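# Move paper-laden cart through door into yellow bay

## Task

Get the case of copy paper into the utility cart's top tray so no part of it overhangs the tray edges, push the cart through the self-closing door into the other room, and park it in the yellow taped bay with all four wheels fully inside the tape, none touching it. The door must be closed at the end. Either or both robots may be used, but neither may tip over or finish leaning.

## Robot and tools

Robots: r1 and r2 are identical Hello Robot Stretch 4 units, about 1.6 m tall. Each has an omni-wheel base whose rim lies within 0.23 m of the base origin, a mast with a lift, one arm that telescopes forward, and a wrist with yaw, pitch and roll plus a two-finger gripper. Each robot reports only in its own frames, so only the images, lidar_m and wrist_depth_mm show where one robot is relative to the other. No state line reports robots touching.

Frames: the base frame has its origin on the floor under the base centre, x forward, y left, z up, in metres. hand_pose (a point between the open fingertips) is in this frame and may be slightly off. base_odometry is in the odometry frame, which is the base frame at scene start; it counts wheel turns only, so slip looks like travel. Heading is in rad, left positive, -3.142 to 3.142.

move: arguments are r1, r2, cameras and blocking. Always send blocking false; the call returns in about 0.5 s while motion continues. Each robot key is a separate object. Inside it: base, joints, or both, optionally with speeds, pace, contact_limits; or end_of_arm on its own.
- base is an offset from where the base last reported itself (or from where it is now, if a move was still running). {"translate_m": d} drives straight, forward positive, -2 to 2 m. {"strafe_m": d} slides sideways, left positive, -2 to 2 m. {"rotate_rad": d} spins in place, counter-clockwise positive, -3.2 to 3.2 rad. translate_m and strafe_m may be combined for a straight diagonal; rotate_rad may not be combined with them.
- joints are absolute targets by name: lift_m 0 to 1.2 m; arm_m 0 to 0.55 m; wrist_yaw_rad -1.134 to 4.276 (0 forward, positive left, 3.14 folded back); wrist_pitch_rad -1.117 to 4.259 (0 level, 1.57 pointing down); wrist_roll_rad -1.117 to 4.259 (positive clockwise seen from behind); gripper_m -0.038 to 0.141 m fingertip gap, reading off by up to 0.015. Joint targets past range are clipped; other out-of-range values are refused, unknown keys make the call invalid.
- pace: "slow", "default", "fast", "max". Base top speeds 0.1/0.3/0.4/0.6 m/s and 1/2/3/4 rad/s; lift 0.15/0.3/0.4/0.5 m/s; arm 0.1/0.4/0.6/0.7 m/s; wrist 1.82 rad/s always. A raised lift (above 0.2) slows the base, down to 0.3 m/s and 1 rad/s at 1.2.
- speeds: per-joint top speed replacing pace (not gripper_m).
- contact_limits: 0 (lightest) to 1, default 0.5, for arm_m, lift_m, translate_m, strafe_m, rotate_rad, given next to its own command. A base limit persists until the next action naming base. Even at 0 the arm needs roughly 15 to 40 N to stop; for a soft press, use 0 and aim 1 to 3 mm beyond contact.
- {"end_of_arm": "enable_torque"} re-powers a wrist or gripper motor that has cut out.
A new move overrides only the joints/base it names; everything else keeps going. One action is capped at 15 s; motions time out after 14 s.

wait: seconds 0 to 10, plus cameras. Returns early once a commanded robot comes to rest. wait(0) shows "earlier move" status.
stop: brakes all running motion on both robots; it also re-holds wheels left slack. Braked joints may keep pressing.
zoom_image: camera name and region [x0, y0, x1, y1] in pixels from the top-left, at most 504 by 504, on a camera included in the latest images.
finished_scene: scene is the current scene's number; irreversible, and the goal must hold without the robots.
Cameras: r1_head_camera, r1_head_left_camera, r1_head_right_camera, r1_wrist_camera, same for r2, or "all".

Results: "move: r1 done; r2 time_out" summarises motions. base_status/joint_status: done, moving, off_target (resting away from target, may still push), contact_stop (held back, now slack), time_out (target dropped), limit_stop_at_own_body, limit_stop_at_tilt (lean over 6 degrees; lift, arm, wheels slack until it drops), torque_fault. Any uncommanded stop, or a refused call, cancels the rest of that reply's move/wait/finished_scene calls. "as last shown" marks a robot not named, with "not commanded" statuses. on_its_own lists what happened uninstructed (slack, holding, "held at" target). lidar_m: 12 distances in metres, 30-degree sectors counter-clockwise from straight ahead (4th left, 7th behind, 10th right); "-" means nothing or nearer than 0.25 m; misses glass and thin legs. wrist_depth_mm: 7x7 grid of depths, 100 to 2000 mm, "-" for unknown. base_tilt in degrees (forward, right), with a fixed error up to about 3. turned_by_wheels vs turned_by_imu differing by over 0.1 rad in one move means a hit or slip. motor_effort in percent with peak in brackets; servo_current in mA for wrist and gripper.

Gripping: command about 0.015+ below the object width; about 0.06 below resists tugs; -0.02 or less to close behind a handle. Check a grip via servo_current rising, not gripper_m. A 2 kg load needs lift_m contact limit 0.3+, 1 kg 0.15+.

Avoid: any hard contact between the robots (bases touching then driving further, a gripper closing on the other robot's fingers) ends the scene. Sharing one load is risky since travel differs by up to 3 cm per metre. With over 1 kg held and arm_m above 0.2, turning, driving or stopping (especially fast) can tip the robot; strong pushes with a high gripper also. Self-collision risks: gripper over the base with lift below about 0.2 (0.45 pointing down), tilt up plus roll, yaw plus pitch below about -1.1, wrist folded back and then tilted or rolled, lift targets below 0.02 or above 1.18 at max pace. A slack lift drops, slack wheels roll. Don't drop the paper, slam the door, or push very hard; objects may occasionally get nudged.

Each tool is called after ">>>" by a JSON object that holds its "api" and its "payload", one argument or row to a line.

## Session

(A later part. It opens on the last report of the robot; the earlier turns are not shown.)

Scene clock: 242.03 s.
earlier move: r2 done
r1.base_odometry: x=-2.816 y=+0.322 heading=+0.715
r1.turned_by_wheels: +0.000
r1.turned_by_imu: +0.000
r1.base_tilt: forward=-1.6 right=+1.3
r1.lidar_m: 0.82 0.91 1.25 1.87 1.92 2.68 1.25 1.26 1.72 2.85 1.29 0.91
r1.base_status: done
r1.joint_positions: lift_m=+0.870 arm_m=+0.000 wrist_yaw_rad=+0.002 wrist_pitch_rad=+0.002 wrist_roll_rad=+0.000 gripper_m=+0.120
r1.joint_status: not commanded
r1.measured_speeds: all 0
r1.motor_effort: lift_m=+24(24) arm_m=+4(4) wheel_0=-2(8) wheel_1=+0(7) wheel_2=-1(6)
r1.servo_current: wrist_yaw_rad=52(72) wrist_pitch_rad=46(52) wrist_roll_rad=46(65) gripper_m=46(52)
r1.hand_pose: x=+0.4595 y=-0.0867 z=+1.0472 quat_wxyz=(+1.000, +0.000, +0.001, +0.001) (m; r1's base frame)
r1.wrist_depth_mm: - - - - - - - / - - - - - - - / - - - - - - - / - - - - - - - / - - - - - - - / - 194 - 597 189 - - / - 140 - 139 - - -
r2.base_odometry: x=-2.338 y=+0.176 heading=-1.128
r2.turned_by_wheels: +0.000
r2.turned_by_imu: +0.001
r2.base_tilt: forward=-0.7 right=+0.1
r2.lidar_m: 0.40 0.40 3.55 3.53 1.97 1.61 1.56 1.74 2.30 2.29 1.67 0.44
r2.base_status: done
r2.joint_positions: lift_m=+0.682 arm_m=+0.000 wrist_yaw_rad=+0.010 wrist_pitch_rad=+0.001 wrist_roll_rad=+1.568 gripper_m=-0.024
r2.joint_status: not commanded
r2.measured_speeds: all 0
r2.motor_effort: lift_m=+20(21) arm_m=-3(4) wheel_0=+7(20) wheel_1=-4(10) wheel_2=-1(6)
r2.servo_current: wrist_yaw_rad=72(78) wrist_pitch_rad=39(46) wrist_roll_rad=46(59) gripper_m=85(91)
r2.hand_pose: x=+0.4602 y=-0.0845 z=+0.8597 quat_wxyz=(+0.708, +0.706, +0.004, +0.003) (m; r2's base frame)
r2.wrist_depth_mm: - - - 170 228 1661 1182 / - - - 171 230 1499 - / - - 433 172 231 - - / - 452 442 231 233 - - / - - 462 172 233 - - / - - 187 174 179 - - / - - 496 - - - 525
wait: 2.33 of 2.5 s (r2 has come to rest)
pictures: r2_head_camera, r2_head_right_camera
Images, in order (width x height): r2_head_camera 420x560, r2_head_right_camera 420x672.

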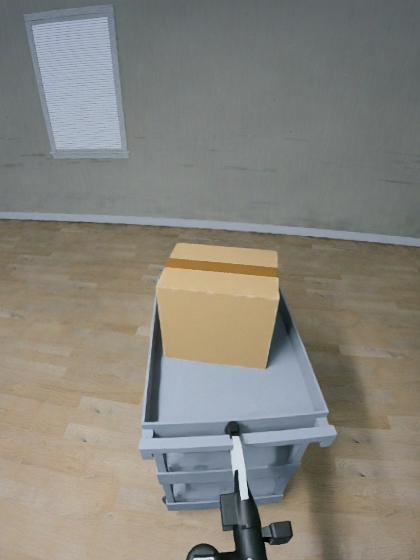

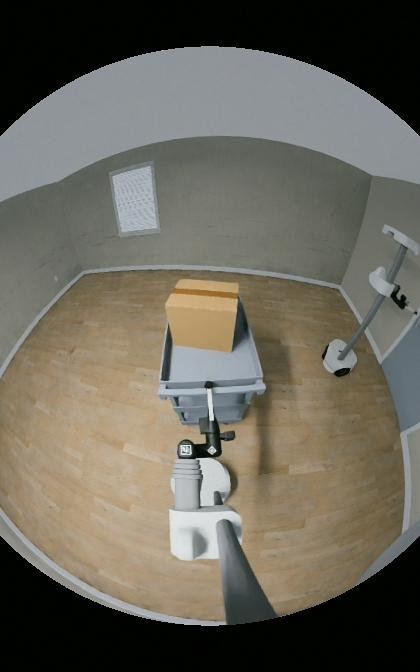

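>>> {"api": "move", "payload": {
  "r1": {"base":{"translate_m":0.3,"strafe_m":0.02}},
  "r2": {"base":{"rotate_rad":0.5},"pace":"slow"},
  "blocking": false,
  "cameras": []
}}

>>> {"api": "wait", "payload": {
  "seconds": 2,
  "cameras": []
}}

>>> {"api": "wait", "payload": {
  "seconds": 1,
  "cameras": ["r1_wrist_camera"]
}}

>>> {"api": "move", "payload": {
  "r2": {"base":{"strafe_m":-0.38},"pace":"slow"},
  "blocking": false,
  "cameras": []
}}

>>> {"api": "wait", "payload": {
  "seconds": 1,
  "cameras": ["r1_wrist_camera"]
}}

Scene clock: 259.53 s.
move: r1 moving; r2 moving
r1.base_odometry: x=-2.794 y=+0.344 heading=+0.715
r1.turned_by_wheels: +0.000
r1.turned_by_imu: +0.000
r1.base_tilt: forward=-1.6 right=+1.3
r1.lidar_m: 0.77 0.88 1.24 1.85 1.96 2.68 1.28 1.31 1.77 2.87 1.23 0.88
r1.base_status: translate_m moving; strafe_m moving
r1.joint_positions: lift_m=+0.870 arm_m=+0.000 wrist_yaw_rad=+0.002 wrist_pitch_rad=+0.002 wrist_roll_rad=+0.000 gripper_m=+0.120
r1.joint_status: not commanded
r1.measured_speeds: translate_m=+0.121 strafe_m=+0.009 rotate_rad=+0.001 lift_m=+0.000 arm_m=+0.000 wrist_yaw_rad=+0.000 wrist_pitch_rad=+0.000 wrist_roll_rad=+0.000
r1.motor_effort: lift_m=+24(24) arm_m=+4(4) wheel_0=+5(7) wheel_1=+5(8) wheel_2=-8(10)
r1.servo_current: wrist_yaw_rad=39(65) wrist_pitch_rad=33(52) wrist_roll_rad=46(59) gripper_m=39(46)
r1.hand_pose: x=+0.4595 y=-0.0867 z=+1.0472 quat_wxyz=(+1.000, +0.000, +0.001, +0.001) (m; r1's base frame)
r1.wrist_depth_mm: - - - - - - - / - - - 564 - - - / - - - 564 - - - / - - - - - - - / - - - - - - - / - 195 - - 190 - - / - 140 - 139 - - -
r2.base_odometry: x=-2.338 y=+0.177 heading=-1.004
r2.turned_by_wheels: +0.124
r2.turned_by_imu: +0.121
r2.base_tilt: forward=-0.7 right=+0.1
r2.lidar_m: 0.42 3.76 3.51 3.00 1.79 1.56 1.56 1.89 2.27 2.28 1.70 0.40
r2.base_status: rotate_rad moving
r2.joint_positions: lift_m=+0.682 arm_m=+0.000 wrist_yaw_rad=-0.010 wrist_pitch_rad=+0.001 wrist_roll_rad=+1.568 gripper_m=-0.024
r2.joint_status: not commanded
r2.measured_speeds: translate_m=-0.001 strafe_m=+0.000 rotate_rad=+0.490 lift_m=+0.000 arm_m=+0.000 wrist_yaw_rad=-0.006 wrist_pitch_rad=+0.000 wrist_roll_rad=+0.000
r2.motor_effort: lift_m=+21(21) arm_m=-4(4) wheel_0=-12(15) wheel_1=-9(10) wheel_2=-15(15)
r2.servo_current: wrist_yaw_rad=65(72) wrist_pitch_rad=46(46) wrist_roll_rad=52(52) gripper_m=85(91)
r2.hand_pose: x=+0.4584 y=-0.0903 z=+0.8597 quat_wxyz=(+0.708, +0.706, -0.003, -0.004) (m; r2's base frame)
r2.wrist_depth_mm: - - - 159 216 1708 - / - - - 161 220 759 - / - 427 427 165 224 - - / - 459 445 225 228 - - / - - 473 172 231 - - / - - 187 174 180 - - / - - - - - - 496
pictures: none
No camera images: "cameras" was empty.

Scene clock: 260.73 s.
earlier move: r1 moving; r2 done
r1.base_odometry: x=-2.624 y=+0.513 heading=+0.715
r1.turned_by_wheels: +0.000
r1.turned_by_imu: +0.000
r1.base_tilt: forward=-1.6 right=+1.3
r1.lidar_m: 0.55 0.63 0.90 1.86 1.90 2.67 1.55 1.57 3.00 2.45 0.89 0.65
r1.base_status: translate_m moving; strafe_m moving
r1.joint_positions: lift_m=+0.870 arm_m=+0.000 wrist_yaw_rad=+0.002 wrist_pitch_rad=+0.002 wrist_roll_rad=+0.000 gripper_m=+0.120
r1.joint_status: not commanded
r1.measured_speeds: translate_m=+0.125 strafe_m=+0.009 rotate_rad=+0.006 lift_m=+0.000 arm_m=+0.000 wrist_yaw_rad=+0.000 wrist_pitch_rad=+0.000 wrist_roll_rad=+0.000
r1.motor_effort: lift_m=+24(24) arm_m=+4(4) wheel_0=+1(9) wheel_1=+2(8) wheel_2=+0(10)
r1.servo_current: wrist_yaw_rad=46(65) wrist_pitch_rad=46(52) wrist_roll_rad=39(72) gripper_m=39(52)
r1.hand_pose: x=+0.4595 y=-0.0867 z=+1.0472 quat_wxyz=(+1.000, +0.000, +0.001, +0.001) (m; r1's base frame)
r1.wrist_depth_mm: 399 402 402 399 397 402 399 / 404 399 402 399 397 399 397 / 404 402 399 402 399 399 402 / 404 404 407 402 404 402 399 / 404 407 407 404 402 404 399 / 404 407 404 404 404 402 402 / 407 404 410 144 404 404 404
r2.base_odometry: x=-2.338 y=+0.176 heading=-0.630
r2.turned_by_wheels: +0.374
r2.turned_by_imu: +0.363
r2.base_tilt: forward=-0.7 right=+0.1
r2.lidar_m: 0.47 3.56 3.50 2.02 1.59 1.57 1.73 2.30 2.28 1.88 0.33 0.34
r2.base_status: done
r2.joint_positions: lift_m=+0.682 arm_m=+0.000 wrist_yaw_rad=-0.010 wrist_pitch_rad=+0.001 wrist_roll_rad=+1.568 gripper_m=-0.024
r2.joint_status: not commanded
r2.measured_speeds: all 0
r2.motor_effort: lift_m=+21(21) arm_m=-4(5) wheel_0=-9(15) wheel_1=-5(10) wheel_2=-6(15)
r2.servo_current: wrist_yaw_rad=72(72) wrist_pitch_rad=33(46) wrist_roll_rad=46(52) gripper_m=85(91)
r2.hand_pose: x=+0.4584 y=-0.0903 z=+0.8597 quat_wxyz=(+0.708, +0.706, -0.003, -0.004) (m; r2's base frame)
r2.wrist_depth_mm: - 340 334 - 129 - - / - 384 389 - 145 - - / - 500 466 - 164 - - / - - - 103 195 1499 517 / - - - 122 224 1618 480 / - - 186 149 181 1618 1205 / - - - - - 1708 1078
wait: 1.20 of 2 s (r2 has come to rest)
pictures: none
No camera images: "cameras" was empty.

Scene clock: 261.50 s.
earlier move: r1 done
r1.base_odometry: x=-2.603 y=+0.534 heading=+0.715
r1.turned_by_wheels: +0.000
r1.turned_by_imu: +0.000
r1.base_tilt: forward=-1.6 right=+1.2
r1.lidar_m: 0.52 0.61 0.84 1.85 1.95 2.66 1.57 1.62 2.99 2.33 0.86 0.60
r1.base_status: done
r1.joint_positions: lift_m=+0.870 arm_m=+0.000 wrist_yaw_rad=+0.002 wrist_pitch_rad=+0.002 wrist_roll_rad=+0.000 gripper_m=+0.120
r1.joint_status: not commanded
r1.measured_speeds: all 0
r1.motor_effort: lift_m=+24(24) arm_m=+4(4) wheel_0=+3(9) wheel_1=+2(8) wheel_2=-1(10)
r1.servo_current: wrist_yaw_rad=39(65) wrist_pitch_rad=39(52) wrist_roll_rad=52(72) gripper_m=33(52)
r1.hand_pose: x=+0.4595 y=-0.0867 z=+1.0472 quat_wxyz=(+1.000, +0.000, +0.001, +0.001) (m; r1's base frame)
r1.wrist_depth_mm: 370 368 370 366 366 364 366 / 370 368 368 366 368 368 368 / 370 368 370 368 368 368 368 / 373 373 373 368 370 366 366 / 375 373 375 370 368 368 370 / 375 373 373 293 370 370 368 / 375 186 375 143 370 370 370
r2.base_odometry: x=-2.338 y=+0.176 heading=-0.630
r2.turned_by_wheels: +0.000
r2.turned_by_imu: +0.000
r2.base_tilt: forward=-0.7 right=+0.0
r2.lidar_m: 0.43 3.54 3.53 2.02 1.61 1.58 1.76 2.30 2.27 1.91 0.35 0.32
r2.base_status: done
r2.joint_positions: lift_m=+0.682 arm_m=+0.000 wrist_yaw_rad=-0.010 wrist_pitch_rad=+0.001 wrist_roll_rad=+1.568 gripper_m=-0.024
r2.joint_status: not commanded
r2.measured_speeds: all 0
r2.motor_effort: lift_m=+21(21) arm_m=-4(5) wheel_0=-9(15) wheel_1=-5(10) wheel_2=-6(15)
r2.servo_current: wrist_yaw_rad=72(78) wrist_pitch_rad=33(46) wrist_roll_rad=52(59) gripper_m=91(91)
r2.hand_pose: x=+0.4584 y=-0.0903 z=+0.8597 quat_wxyz=(+0.708, +0.706, -0.003, -0.004) (m; r2's base frame)
r2.wrist_depth_mm: - 340 336 - 129 - - / - 387 392 - 145 - - / - 500 462 - 164 - - / - - - 103 195 1499 521 / - - - 122 224 1618 477 / - - 186 149 180 1618 1205 / - - - - - 1756 1098
wait: 0.77 of 1 s (r1 has come to rest)
pictures: r1_wrist_camera
Images, in order (width x height): r1_wrist_camera 616x392.

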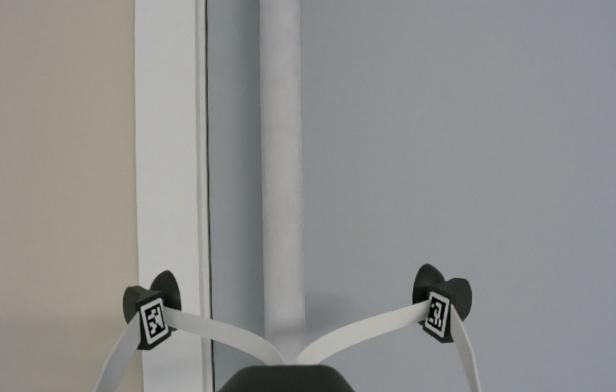

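Scene clock: 262.00 s.
move: r2 moving
r1: as last shown
r1.base_tilt: forward=-1.6 right=+1.3
r1.lidar_m: 0.49 0.61 0.82 1.84 1.94 2.62 1.59 1.62 3.01 2.36 0.81 0.61
r1.motor_effort: lift_m=+24(24) arm_m=+4(4) wheel_0=+3(3) wheel_1=+2(2) wheel_2=-1(1)
r1.servo_current: wrist_yaw_rad=72(72) wrist_pitch_rad=39(39) wrist_roll_rad=46(65) gripper_m=46(46)
r1.wrist_depth_mm: 370 368 368 368 368 368 366 / 368 368 368 368 364 366 364 / 373 370 370 370 366 368 368 / 373 373 375 373 370 370 366 / 373 370 373 370 370 368 370 / 373 373 370 294 373 370 373 / 373 186 373 143 373 373 370
r2.base_odometry: x=-2.346 y=+0.165 heading=-0.629
r2.turned_by_wheels: +0.000
r2.turned_by_imu: +0.001
r2.base_tilt: forward=-0.7 right=+0.1
r2.lidar_m: 0.46 3.56 3.52 2.02 1.62 1.57 1.76 2.28 2.26 1.90 3.21 0.29
r2.base_status: strafe_m moving
r2.joint_positions: lift_m=+0.682 arm_m=+0.000 wrist_yaw_rad=-0.003 wrist_pitch_rad=+0.001 wrist_roll_rad=+1.569 gripper_m=-0.024
r2.joint_status: not commanded
r2.measured_speeds: translate_m=+0.000 strafe_m=-0.057 rotate_rad=+0.003 lift_m=+0.000 arm_m=+0.000 wrist_yaw_rad=+0.013 wrist_pitch_rad=+0.000 wrist_roll_rad=+0.000
r2.motor_effort: lift_m=+21(21) arm_m=-4(5) wheel_0=+6(7) wheel_1=-7(10) wheel_2=+0(5)
r2.servo_current: wrist_yaw_rad=46(72) wrist_pitch_rad=46(46) wrist_roll_rad=46(59) gripper_m=91(91)
r2.hand_pose: x=+0.4591 y=-0.0883 z=+0.8597 quat_wxyz=(+0.708, +0.706, -0.001, -0.001) (m; r2's base frame)
r2.wrist_depth_mm: - 336 330 - 124 - - / - 387 392 - 140 - - / - 508 466 - 164 - - / - - - - 185 1430 525 / - - - 119 220 1576 469 / - - 186 142 181 1618 1182 / - - - - - 1708 1078
pictures: none
No camera images: "cameras" was empty.

Scene clock: 263.00 s.
earlier move: r2 moving
r1.base_odometry: x=-2.603 y=+0.534 heading=+0.715
r1.turned_by_wheels: +0.000
r1.turned_by_imu: +0.000
r1.base_tilt: forward=-1.6 right=+1.3
r1.lidar_m: 0.49 0.61 0.84 1.86 1.94 2.66 1.55 1.61 2.99 2.34 0.85 0.62
r1.base_status: not commanded
r1.joint_positions: lift_m=+0.870 arm_m=+0.000 wrist_yaw_rad=+0.002 wrist_pitch_rad=+0.002 wrist_roll_rad=+0.000 gripper_m=+0.120
r1.joint_status: not commanded
r1.measured_speeds: all 0
r1.motor_effort: lift_m=+24(24) arm_m=+4(4) wheel_0=+3(4) wheel_1=+2(2) wheel_2=+0(1)
r1.servo_current: wrist_yaw_rad=52(72) wrist_pitch_rad=46(46) wrist_roll_rad=59(65) gripper_m=39(52)
r1.hand_pose: x=+0.4595 y=-0.0867 z=+1.0472 quat_wxyz=(+1.000, +0.000, +0.001, +0.001) (m; r1's base frame)
r1.wrist_depth_mm: 366 368 370 368 368 368 364 / 368 373 370 370 368 366 368 / 370 370 370 368 368 366 366 / 373 370 370 368 370 368 370 / 373 368 370 370 370 370 370 / 375 373 373 296 370 370 368 / 377 186 373 144 370 370 370
r2.base_odometry: x=-2.400 y=+0.090 heading=-0.629
r2.turned_by_wheels: +0.000
r2.turned_by_imu: +0.002
r2.base_tilt: forward=-0.7 right=+0.0
r2.lidar_m: 0.45 3.65 3.60 2.09 1.67 1.64 1.84 2.22 2.19 1.81 3.12 0.33
r2.base_status: strafe_m moving
r2.joint_positions: lift_m=+0.682 arm_m=+0.000 wrist_yaw_rad=+0.008 wrist_pitch_rad=+0.001 wrist_roll_rad=+1.569 gripper_m=-0.024
r2.joint_status: not commanded
r2.measured_speeds: translate_m=+0.000 strafe_m=-0.101 rotate_rad=+0.000 lift_m=+0.000 arm_m=+0.000 wrist_yaw_rad=+0.000 wrist_pitch_rad=+0.000 wrist_roll_rad=+0.000
r2.motor_effort: lift_m=+21(21) arm_m=-4(5) wheel_0=+14(20) wheel_1=-5(10) wheel_2=+0(5)
r2.servo_current: wrist_yaw_rad=59(72) wrist_pitch_rad=39(46) wrist_roll_rad=59(59) gripper_m=91(91)
r2.hand_pose: x=+0.4601 y=-0.0850 z=+0.8597 quat_wxyz=(+0.708, +0.706, +0.003, +0.003) (m; r2's base frame)
r2.wrist_depth_mm: - 334 327 - 125 - - / - 379 379 - 142 - - / - 462 449 - 160 - - / - - - - 183 1499 - / - - - 121 215 1618 488 / - - 188 146 179 1618 1205 / - - - - 349 366 364
wait: 1.00 s; no rest
pictures: r1_wrist_camera
Images, in order (width x height): r1_wrist_camera 616x392.

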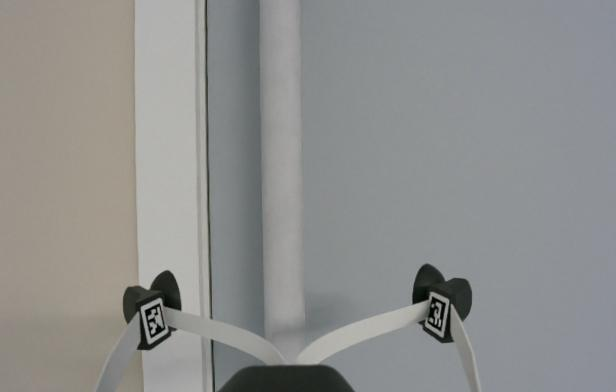

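>>> {"api": "move", "payload": {
  "r1": {"base":{"translate_m":0.11,"strafe_m":0.01},"pace":"slow"},
  "blocking": false,
  "cameras": []
}}

>>> {"api": "wait", "payload": {
  "seconds": 3,
  "cameras": ["r1_wrist_camera","r2_head_camera"]
}}

>>> {"api": "move", "payload": {
  "r1": {"joints":{"gripper_m":-0.03}},
  "blocking": false,
  "cameras": []
}}

>>> {"api": "wait", "payload": {
  "seconds": 2.5,
  "cameras": ["r2_head_camera","r2_head_right_camera","r1_wrist_camera"]
}}

Scene clock: 268.90 s.
earlier move: r2 done
move: r1 moving
r1.base_odometry: x=-2.594 y=+0.543 heading=+0.715
r1.turned_by_wheels: +0.000
r1.turned_by_imu: +0.000
r1.base_tilt: forward=-1.6 right=+1.3
r1.lidar_m: 0.51 0.61 0.82 1.84 1.93 2.67 1.48 1.47 3.01 2.29 0.82 0.60
r1.base_status: translate_m moving; strafe_m moving
r1.joint_positions: lift_m=+0.870 arm_m=+0.000 wrist_yaw_rad=+0.002 wrist_pitch_rad=+0.002 wrist_roll_rad=+0.000 gripper_m=+0.120
r1.joint_status: not commanded
r1.measured_speeds: translate_m=+0.048 strafe_m=+0.004 rotate_rad=-0.001 lift_m=+0.000 arm_m=+0.000 wrist_yaw_rad=+0.000 wrist_pitch_rad=+0.000 wrist_roll_rad=+0.000
r1.motor_effort: lift_m=+24(24) arm_m=+4(4) wheel_0=+5(7) wheel_1=+4(6) wheel_2=-5(6)
r1.servo_current: wrist_yaw_rad=39(65) wrist_pitch_rad=46(46) wrist_roll_rad=59(65) gripper_m=52(52)
r1.hand_pose: x=+0.4595 y=-0.0867 z=+1.0472 quat_wxyz=(+1.000, +0.000, +0.001, +0.001) (m; r1's base frame)
r1.wrist_depth_mm: 359 357 357 357 353 355 355 / 357 362 359 355 357 355 355 / 359 359 359 357 359 357 357 / 362 362 359 359 359 359 357 / 362 362 362 359 362 359 359 / 364 364 364 362 213 359 359 / 366 185 362 143 362 362 359
r2.base_odometry: x=-2.561 y=-0.131 heading=-0.630
r2.turned_by_wheels: -0.001
r2.turned_by_imu: +0.002
r2.base_tilt: forward=-0.7 right=+0.0
r2.lidar_m: 0.41 0.49 3.78 2.28 1.84 1.80 2.01 2.00 1.96 1.55 2.99 0.38
r2.base_status: done
r2.joint_positions: lift_m=+0.682 arm_m=+0.000 wrist_yaw_rad=+0.008 wrist_pitch_rad=+0.001 wrist_roll_rad=+1.569 gripper_m=-0.024
r2.joint_status: not commanded
r2.measured_speeds: all 0
r2.motor_effort: lift_m=+21(21) arm_m=-4(5) wheel_0=+6(6) wheel_1=-4(4) wheel_2=+0(0)
r2.servo_current: wrist_yaw_rad=59(72) wrist_pitch_rad=39(46) wrist_roll_rad=46(52) gripper_m=85(85)
r2.hand_pose: x=+0.4601 y=-0.0850 z=+0.8597 quat_wxyz=(+0.708, +0.706, +0.003, +0.003) (m; r2's base frame)
r2.wrist_depth_mm: - 484 466 - 180 - - / - 379 382 130 190 - - / - 424 418 141 202 - - / - 480 462 149 214 - - / - - 512 156 225 1863 - / - - 187 170 180 1618 496 / - - - - - - 1160
pictures: none
No camera images: "cameras" was empty.

Scene clock: 270.77 s.
earlier move: r1 done
r1.base_odometry: x=-2.526 y=+0.613 heading=+0.715
r1.turned_by_wheels: +0.000
r1.turned_by_imu: +0.000
r1.base_tilt: forward=-1.6 right=+1.3
r1.lidar_m: 0.40 0.49 0.69 1.83 1.91 2.65 1.58 1.59 3.01 1.91 0.69 0.50
r1.base_status: done
r1.joint_positions: lift_m=+0.870 arm_m=+0.000 wrist_yaw_rad=+0.002 wrist_pitch_rad=+0.002 wrist_roll_rad=+0.000 gripper_m=+0.120
r1.joint_status: not commanded
r1.measured_speeds: all 0
r1.motor_effort: lift_m=+24(24) arm_m=+4(4) wheel_0=+2(7) wheel_1=+3(8) wheel_2=-2(6)
r1.servo_current: wrist_yaw_rad=26(65) wrist_pitch_rad=46(52) wrist_roll_rad=52(72) gripper_m=39(52)
r1.hand_pose: x=+0.4595 y=-0.0867 z=+1.0472 quat_wxyz=(+1.000, +0.000, +0.001, +0.001) (m; r1's base frame)
r1.wrist_depth_mm: 260 - 259 184 259 258 257 / 260 - 262 184 260 259 258 / 262 - 263 184 260 259 258 / 263 - 262 184 259 260 258 / 265 - 262 183 260 260 260 / 264 195 263 184 262 262 260 / 264 140 265 148 263 263 260
r2.base_odometry: x=-2.561 y=-0.131 heading=-0.630
r2.turned_by_wheels: +0.000
r2.turned_by_imu: +0.000
r2.base_tilt: forward=-0.7 right=+0.0
r2.lidar_m: 0.42 0.47 3.83 2.28 1.83 1.80 2.02 2.02 1.98 1.64 2.96 0.39
r2.base_status: done
r2.joint_positions: lift_m=+0.682 arm_m=+0.000 wrist_yaw_rad=+0.008 wrist_pitch_rad=+0.001 wrist_roll_rad=+1.569 gripper_m=-0.024
r2.joint_status: not commanded
r2.measured_speeds: all 0
r2.motor_effort: lift_m=+20(21) arm_m=-4(5) wheel_0=+6(6) wheel_1=-4(4) wheel_2=+0(0)
r2.servo_current: wrist_yaw_rad=59(72) wrist_pitch_rad=39(46) wrist_roll_rad=59(65) gripper_m=85(91)
r2.hand_pose: x=+0.4601 y=-0.0850 z=+0.8597 quat_wxyz=(+0.708, +0.706, +0.003, +0.003) (m; r2's base frame)
r2.wrist_depth_mm: - 484 469 - 179 - - / - 379 384 130 189 - - / - 424 418 141 203 - - / - 480 462 149 216 - - / - - 512 158 226 1921 - / - - 188 170 181 1576 500 / - - - - - - 1205
wait: 1.87 of 3 s (r1 has come to rest)
pictures: r1_wrist_camera, r2_head_camera
Images, in order (width x height): r1_wrist_camera 616x392, r2_head_camera 420x560.

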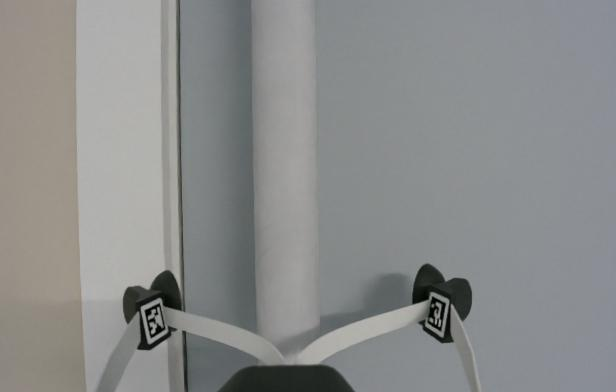

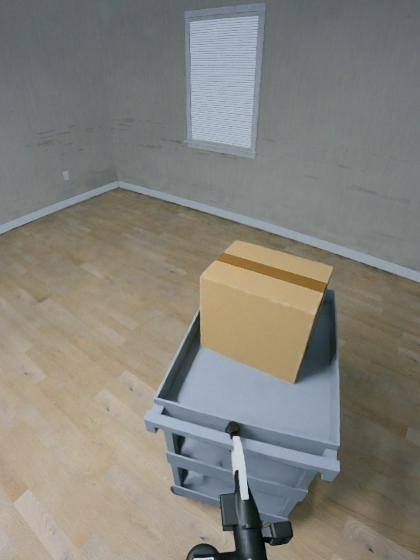

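Scene clock: 271.27 s.
move: r1 moving
r1.base_odometry: x=-2.526 y=+0.613 heading=+0.715
r1.turned_by_wheels: +0.000
r1.turned_by_imu: +0.000
r1.base_tilt: forward=-1.6 right=+1.3
r1.lidar_m: 0.41 0.49 0.69 1.84 1.93 2.64 1.59 1.58 3.00 1.88 0.69 0.50
r1.base_status: not commanded
r1.joint_positions: lift_m=+0.870 arm_m=+0.000 wrist_yaw_rad=+0.002 wrist_pitch_rad=+0.002 wrist_roll_rad=+0.000 gripper_m=+0.106
r1.joint_status: gripper_m moving
r1.measured_speeds: all 0
r1.motor_effort: lift_m=+24(24) arm_m=+4(4) wheel_0=+2(2) wheel_1=+3(4) wheel_2=-2(2)
r1.servo_current: wrist_yaw_rad=65(65) wrist_pitch_rad=46(46) wrist_roll_rad=59(65) gripper_m=85(85)
r1.hand_pose: x=+0.4595 y=-0.0867 z=+1.0472 quat_wxyz=(+1.000, +0.000, +0.001, +0.001) (m; r1's base frame)
r1.wrist_depth_mm: 260 - 259 183 260 258 257 / 260 - 262 184 260 259 258 / 262 - 262 183 259 260 258 / 263 - 263 184 262 260 259 / 263 - 262 184 260 260 260 / 263 191 263 185 212 263 260 / 265 - 263 141 263 262 262
r2: as last shown
r2.lidar_m: 0.40 0.51 3.81 2.29 1.84 1.81 2.01 2.01 1.97 1.63 2.94 0.40
r2.motor_effort: lift_m=+21(21) arm_m=-4(5) wheel_0=+6(6) wheel_1=-4(4) wheel_2=+0(0)
r2.servo_current: wrist_yaw_rad=65(65) wrist_pitch_rad=46(46) wrist_roll_rad=52(52) gripper_m=78(91)
r2.wrist_depth_mm: - 484 462 - 179 - - / - 382 384 130 190 - - / - 421 421 141 202 - - / - 477 462 149 215 - - / - - 512 157 225 1863 - / - - 187 170 180 1618 496 / - - - - - - 1205
pictures: none
No camera images: "cameras" was empty.

Scene clock: 273.00 s.
earlier move: r1 done
r1.base_odometry: x=-2.526 y=+0.614 heading=+0.716
r1.turned_by_wheels: +0.000
r1.turned_by_imu: +0.000
r1.base_tilt: forward=-1.5 right=+1.3
r1.lidar_m: 0.38 0.49 0.66 1.82 1.92 2.62 1.59 1.54 3.00 1.90 0.68 0.47
r1.base_status: not commanded
r1.joint_positions: lift_m=+0.870 arm_m=+0.000 wrist_yaw_rad=+0.006 wrist_pitch_rad=+0.002 wrist_roll_rad=+0.000 gripper_m=-0.029
r1.joint_status: all done
r1.measured_speeds: all 0
r1.motor_effort: lift_m=+24(24) arm_m=-5(5) wheel_0=-1(2) wheel_1=+1(4) wheel_2=+9(11)
r1.servo_current: wrist_yaw_rad=52(65) wrist_pitch_rad=46(52) wrist_roll_rad=52(65) gripper_m=91(286)
r1.hand_pose: x=+0.4599 y=-0.0857 z=+1.0472 quat_wxyz=(+1.000, +0.000, +0.001, +0.003) (m; r1's base frame)
r1.wrist_depth_mm: 259 - 248 167 246 244 245 / 260 - 248 168 247 246 246 / 262 - 247 169 247 246 245 / 262 - 250 169 247 247 246 / 263 - 250 171 249 247 247 / 263 - 204 169 183 248 247 / 263 140 251 169 250 248 249
r2.base_odometry: x=-2.561 y=-0.131 heading=-0.630
r2.turned_by_wheels: +0.000
r2.turned_by_imu: +0.000
r2.base_tilt: forward=-0.6 right=+0.1
r2.lidar_m: 0.41 0.50 3.81 2.32 1.84 1.80 2.02 2.01 1.99 1.63 2.95 0.39
r2.base_status: not commanded
r2.joint_positions: lift_m=+0.682 arm_m=+0.000 wrist_yaw_rad=+0.008 wrist_pitch_rad=+0.001 wrist_roll_rad=+1.569 gripper_m=-0.024
r2.joint_status: not commanded
r2.measured_speeds: all 0
r2.motor_effort: lift_m=+21(21) arm_m=-4(5) wheel_0=+5(6) wheel_1=-4(4) wheel_2=-1(1)
r2.servo_current: wrist_yaw_rad=65(72) wrist_pitch_rad=46(46) wrist_roll_rad=52(72) gripper_m=78(91)
r2.hand_pose: x=+0.4601 y=-0.0850 z=+0.8597 quat_wxyz=(+0.708, +0.706, +0.003, +0.003) (m; r2's base frame)
r2.wrist_depth_mm: - 484 462 - 179 - - / - 382 384 130 190 - - / - 427 421 141 203 - - / - 484 459 150 215 - - / - - 517 157 226 1808 - / - - 187 170 180 1618 500 / - - - - - - 1205
wait: 1.73 of 2.5 s (r1 has come to rest)
pictures: r1_wrist_camera, r2_head_camera, r2_head_right_camera
Images, in order (width x height): r1_wrist_camera 616x392, r2_head_camera 420x560, r2_head_right_camera 420x672.

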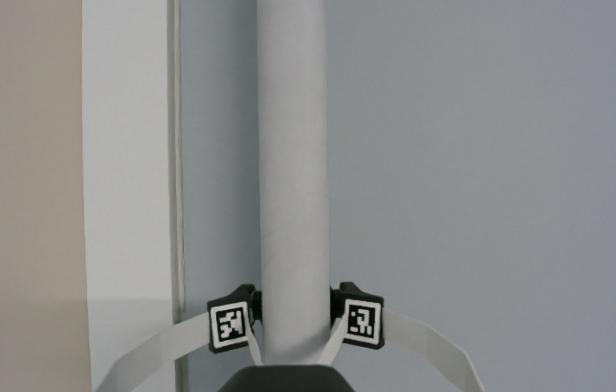

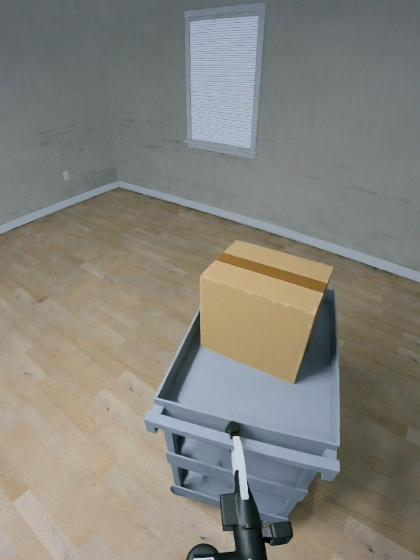

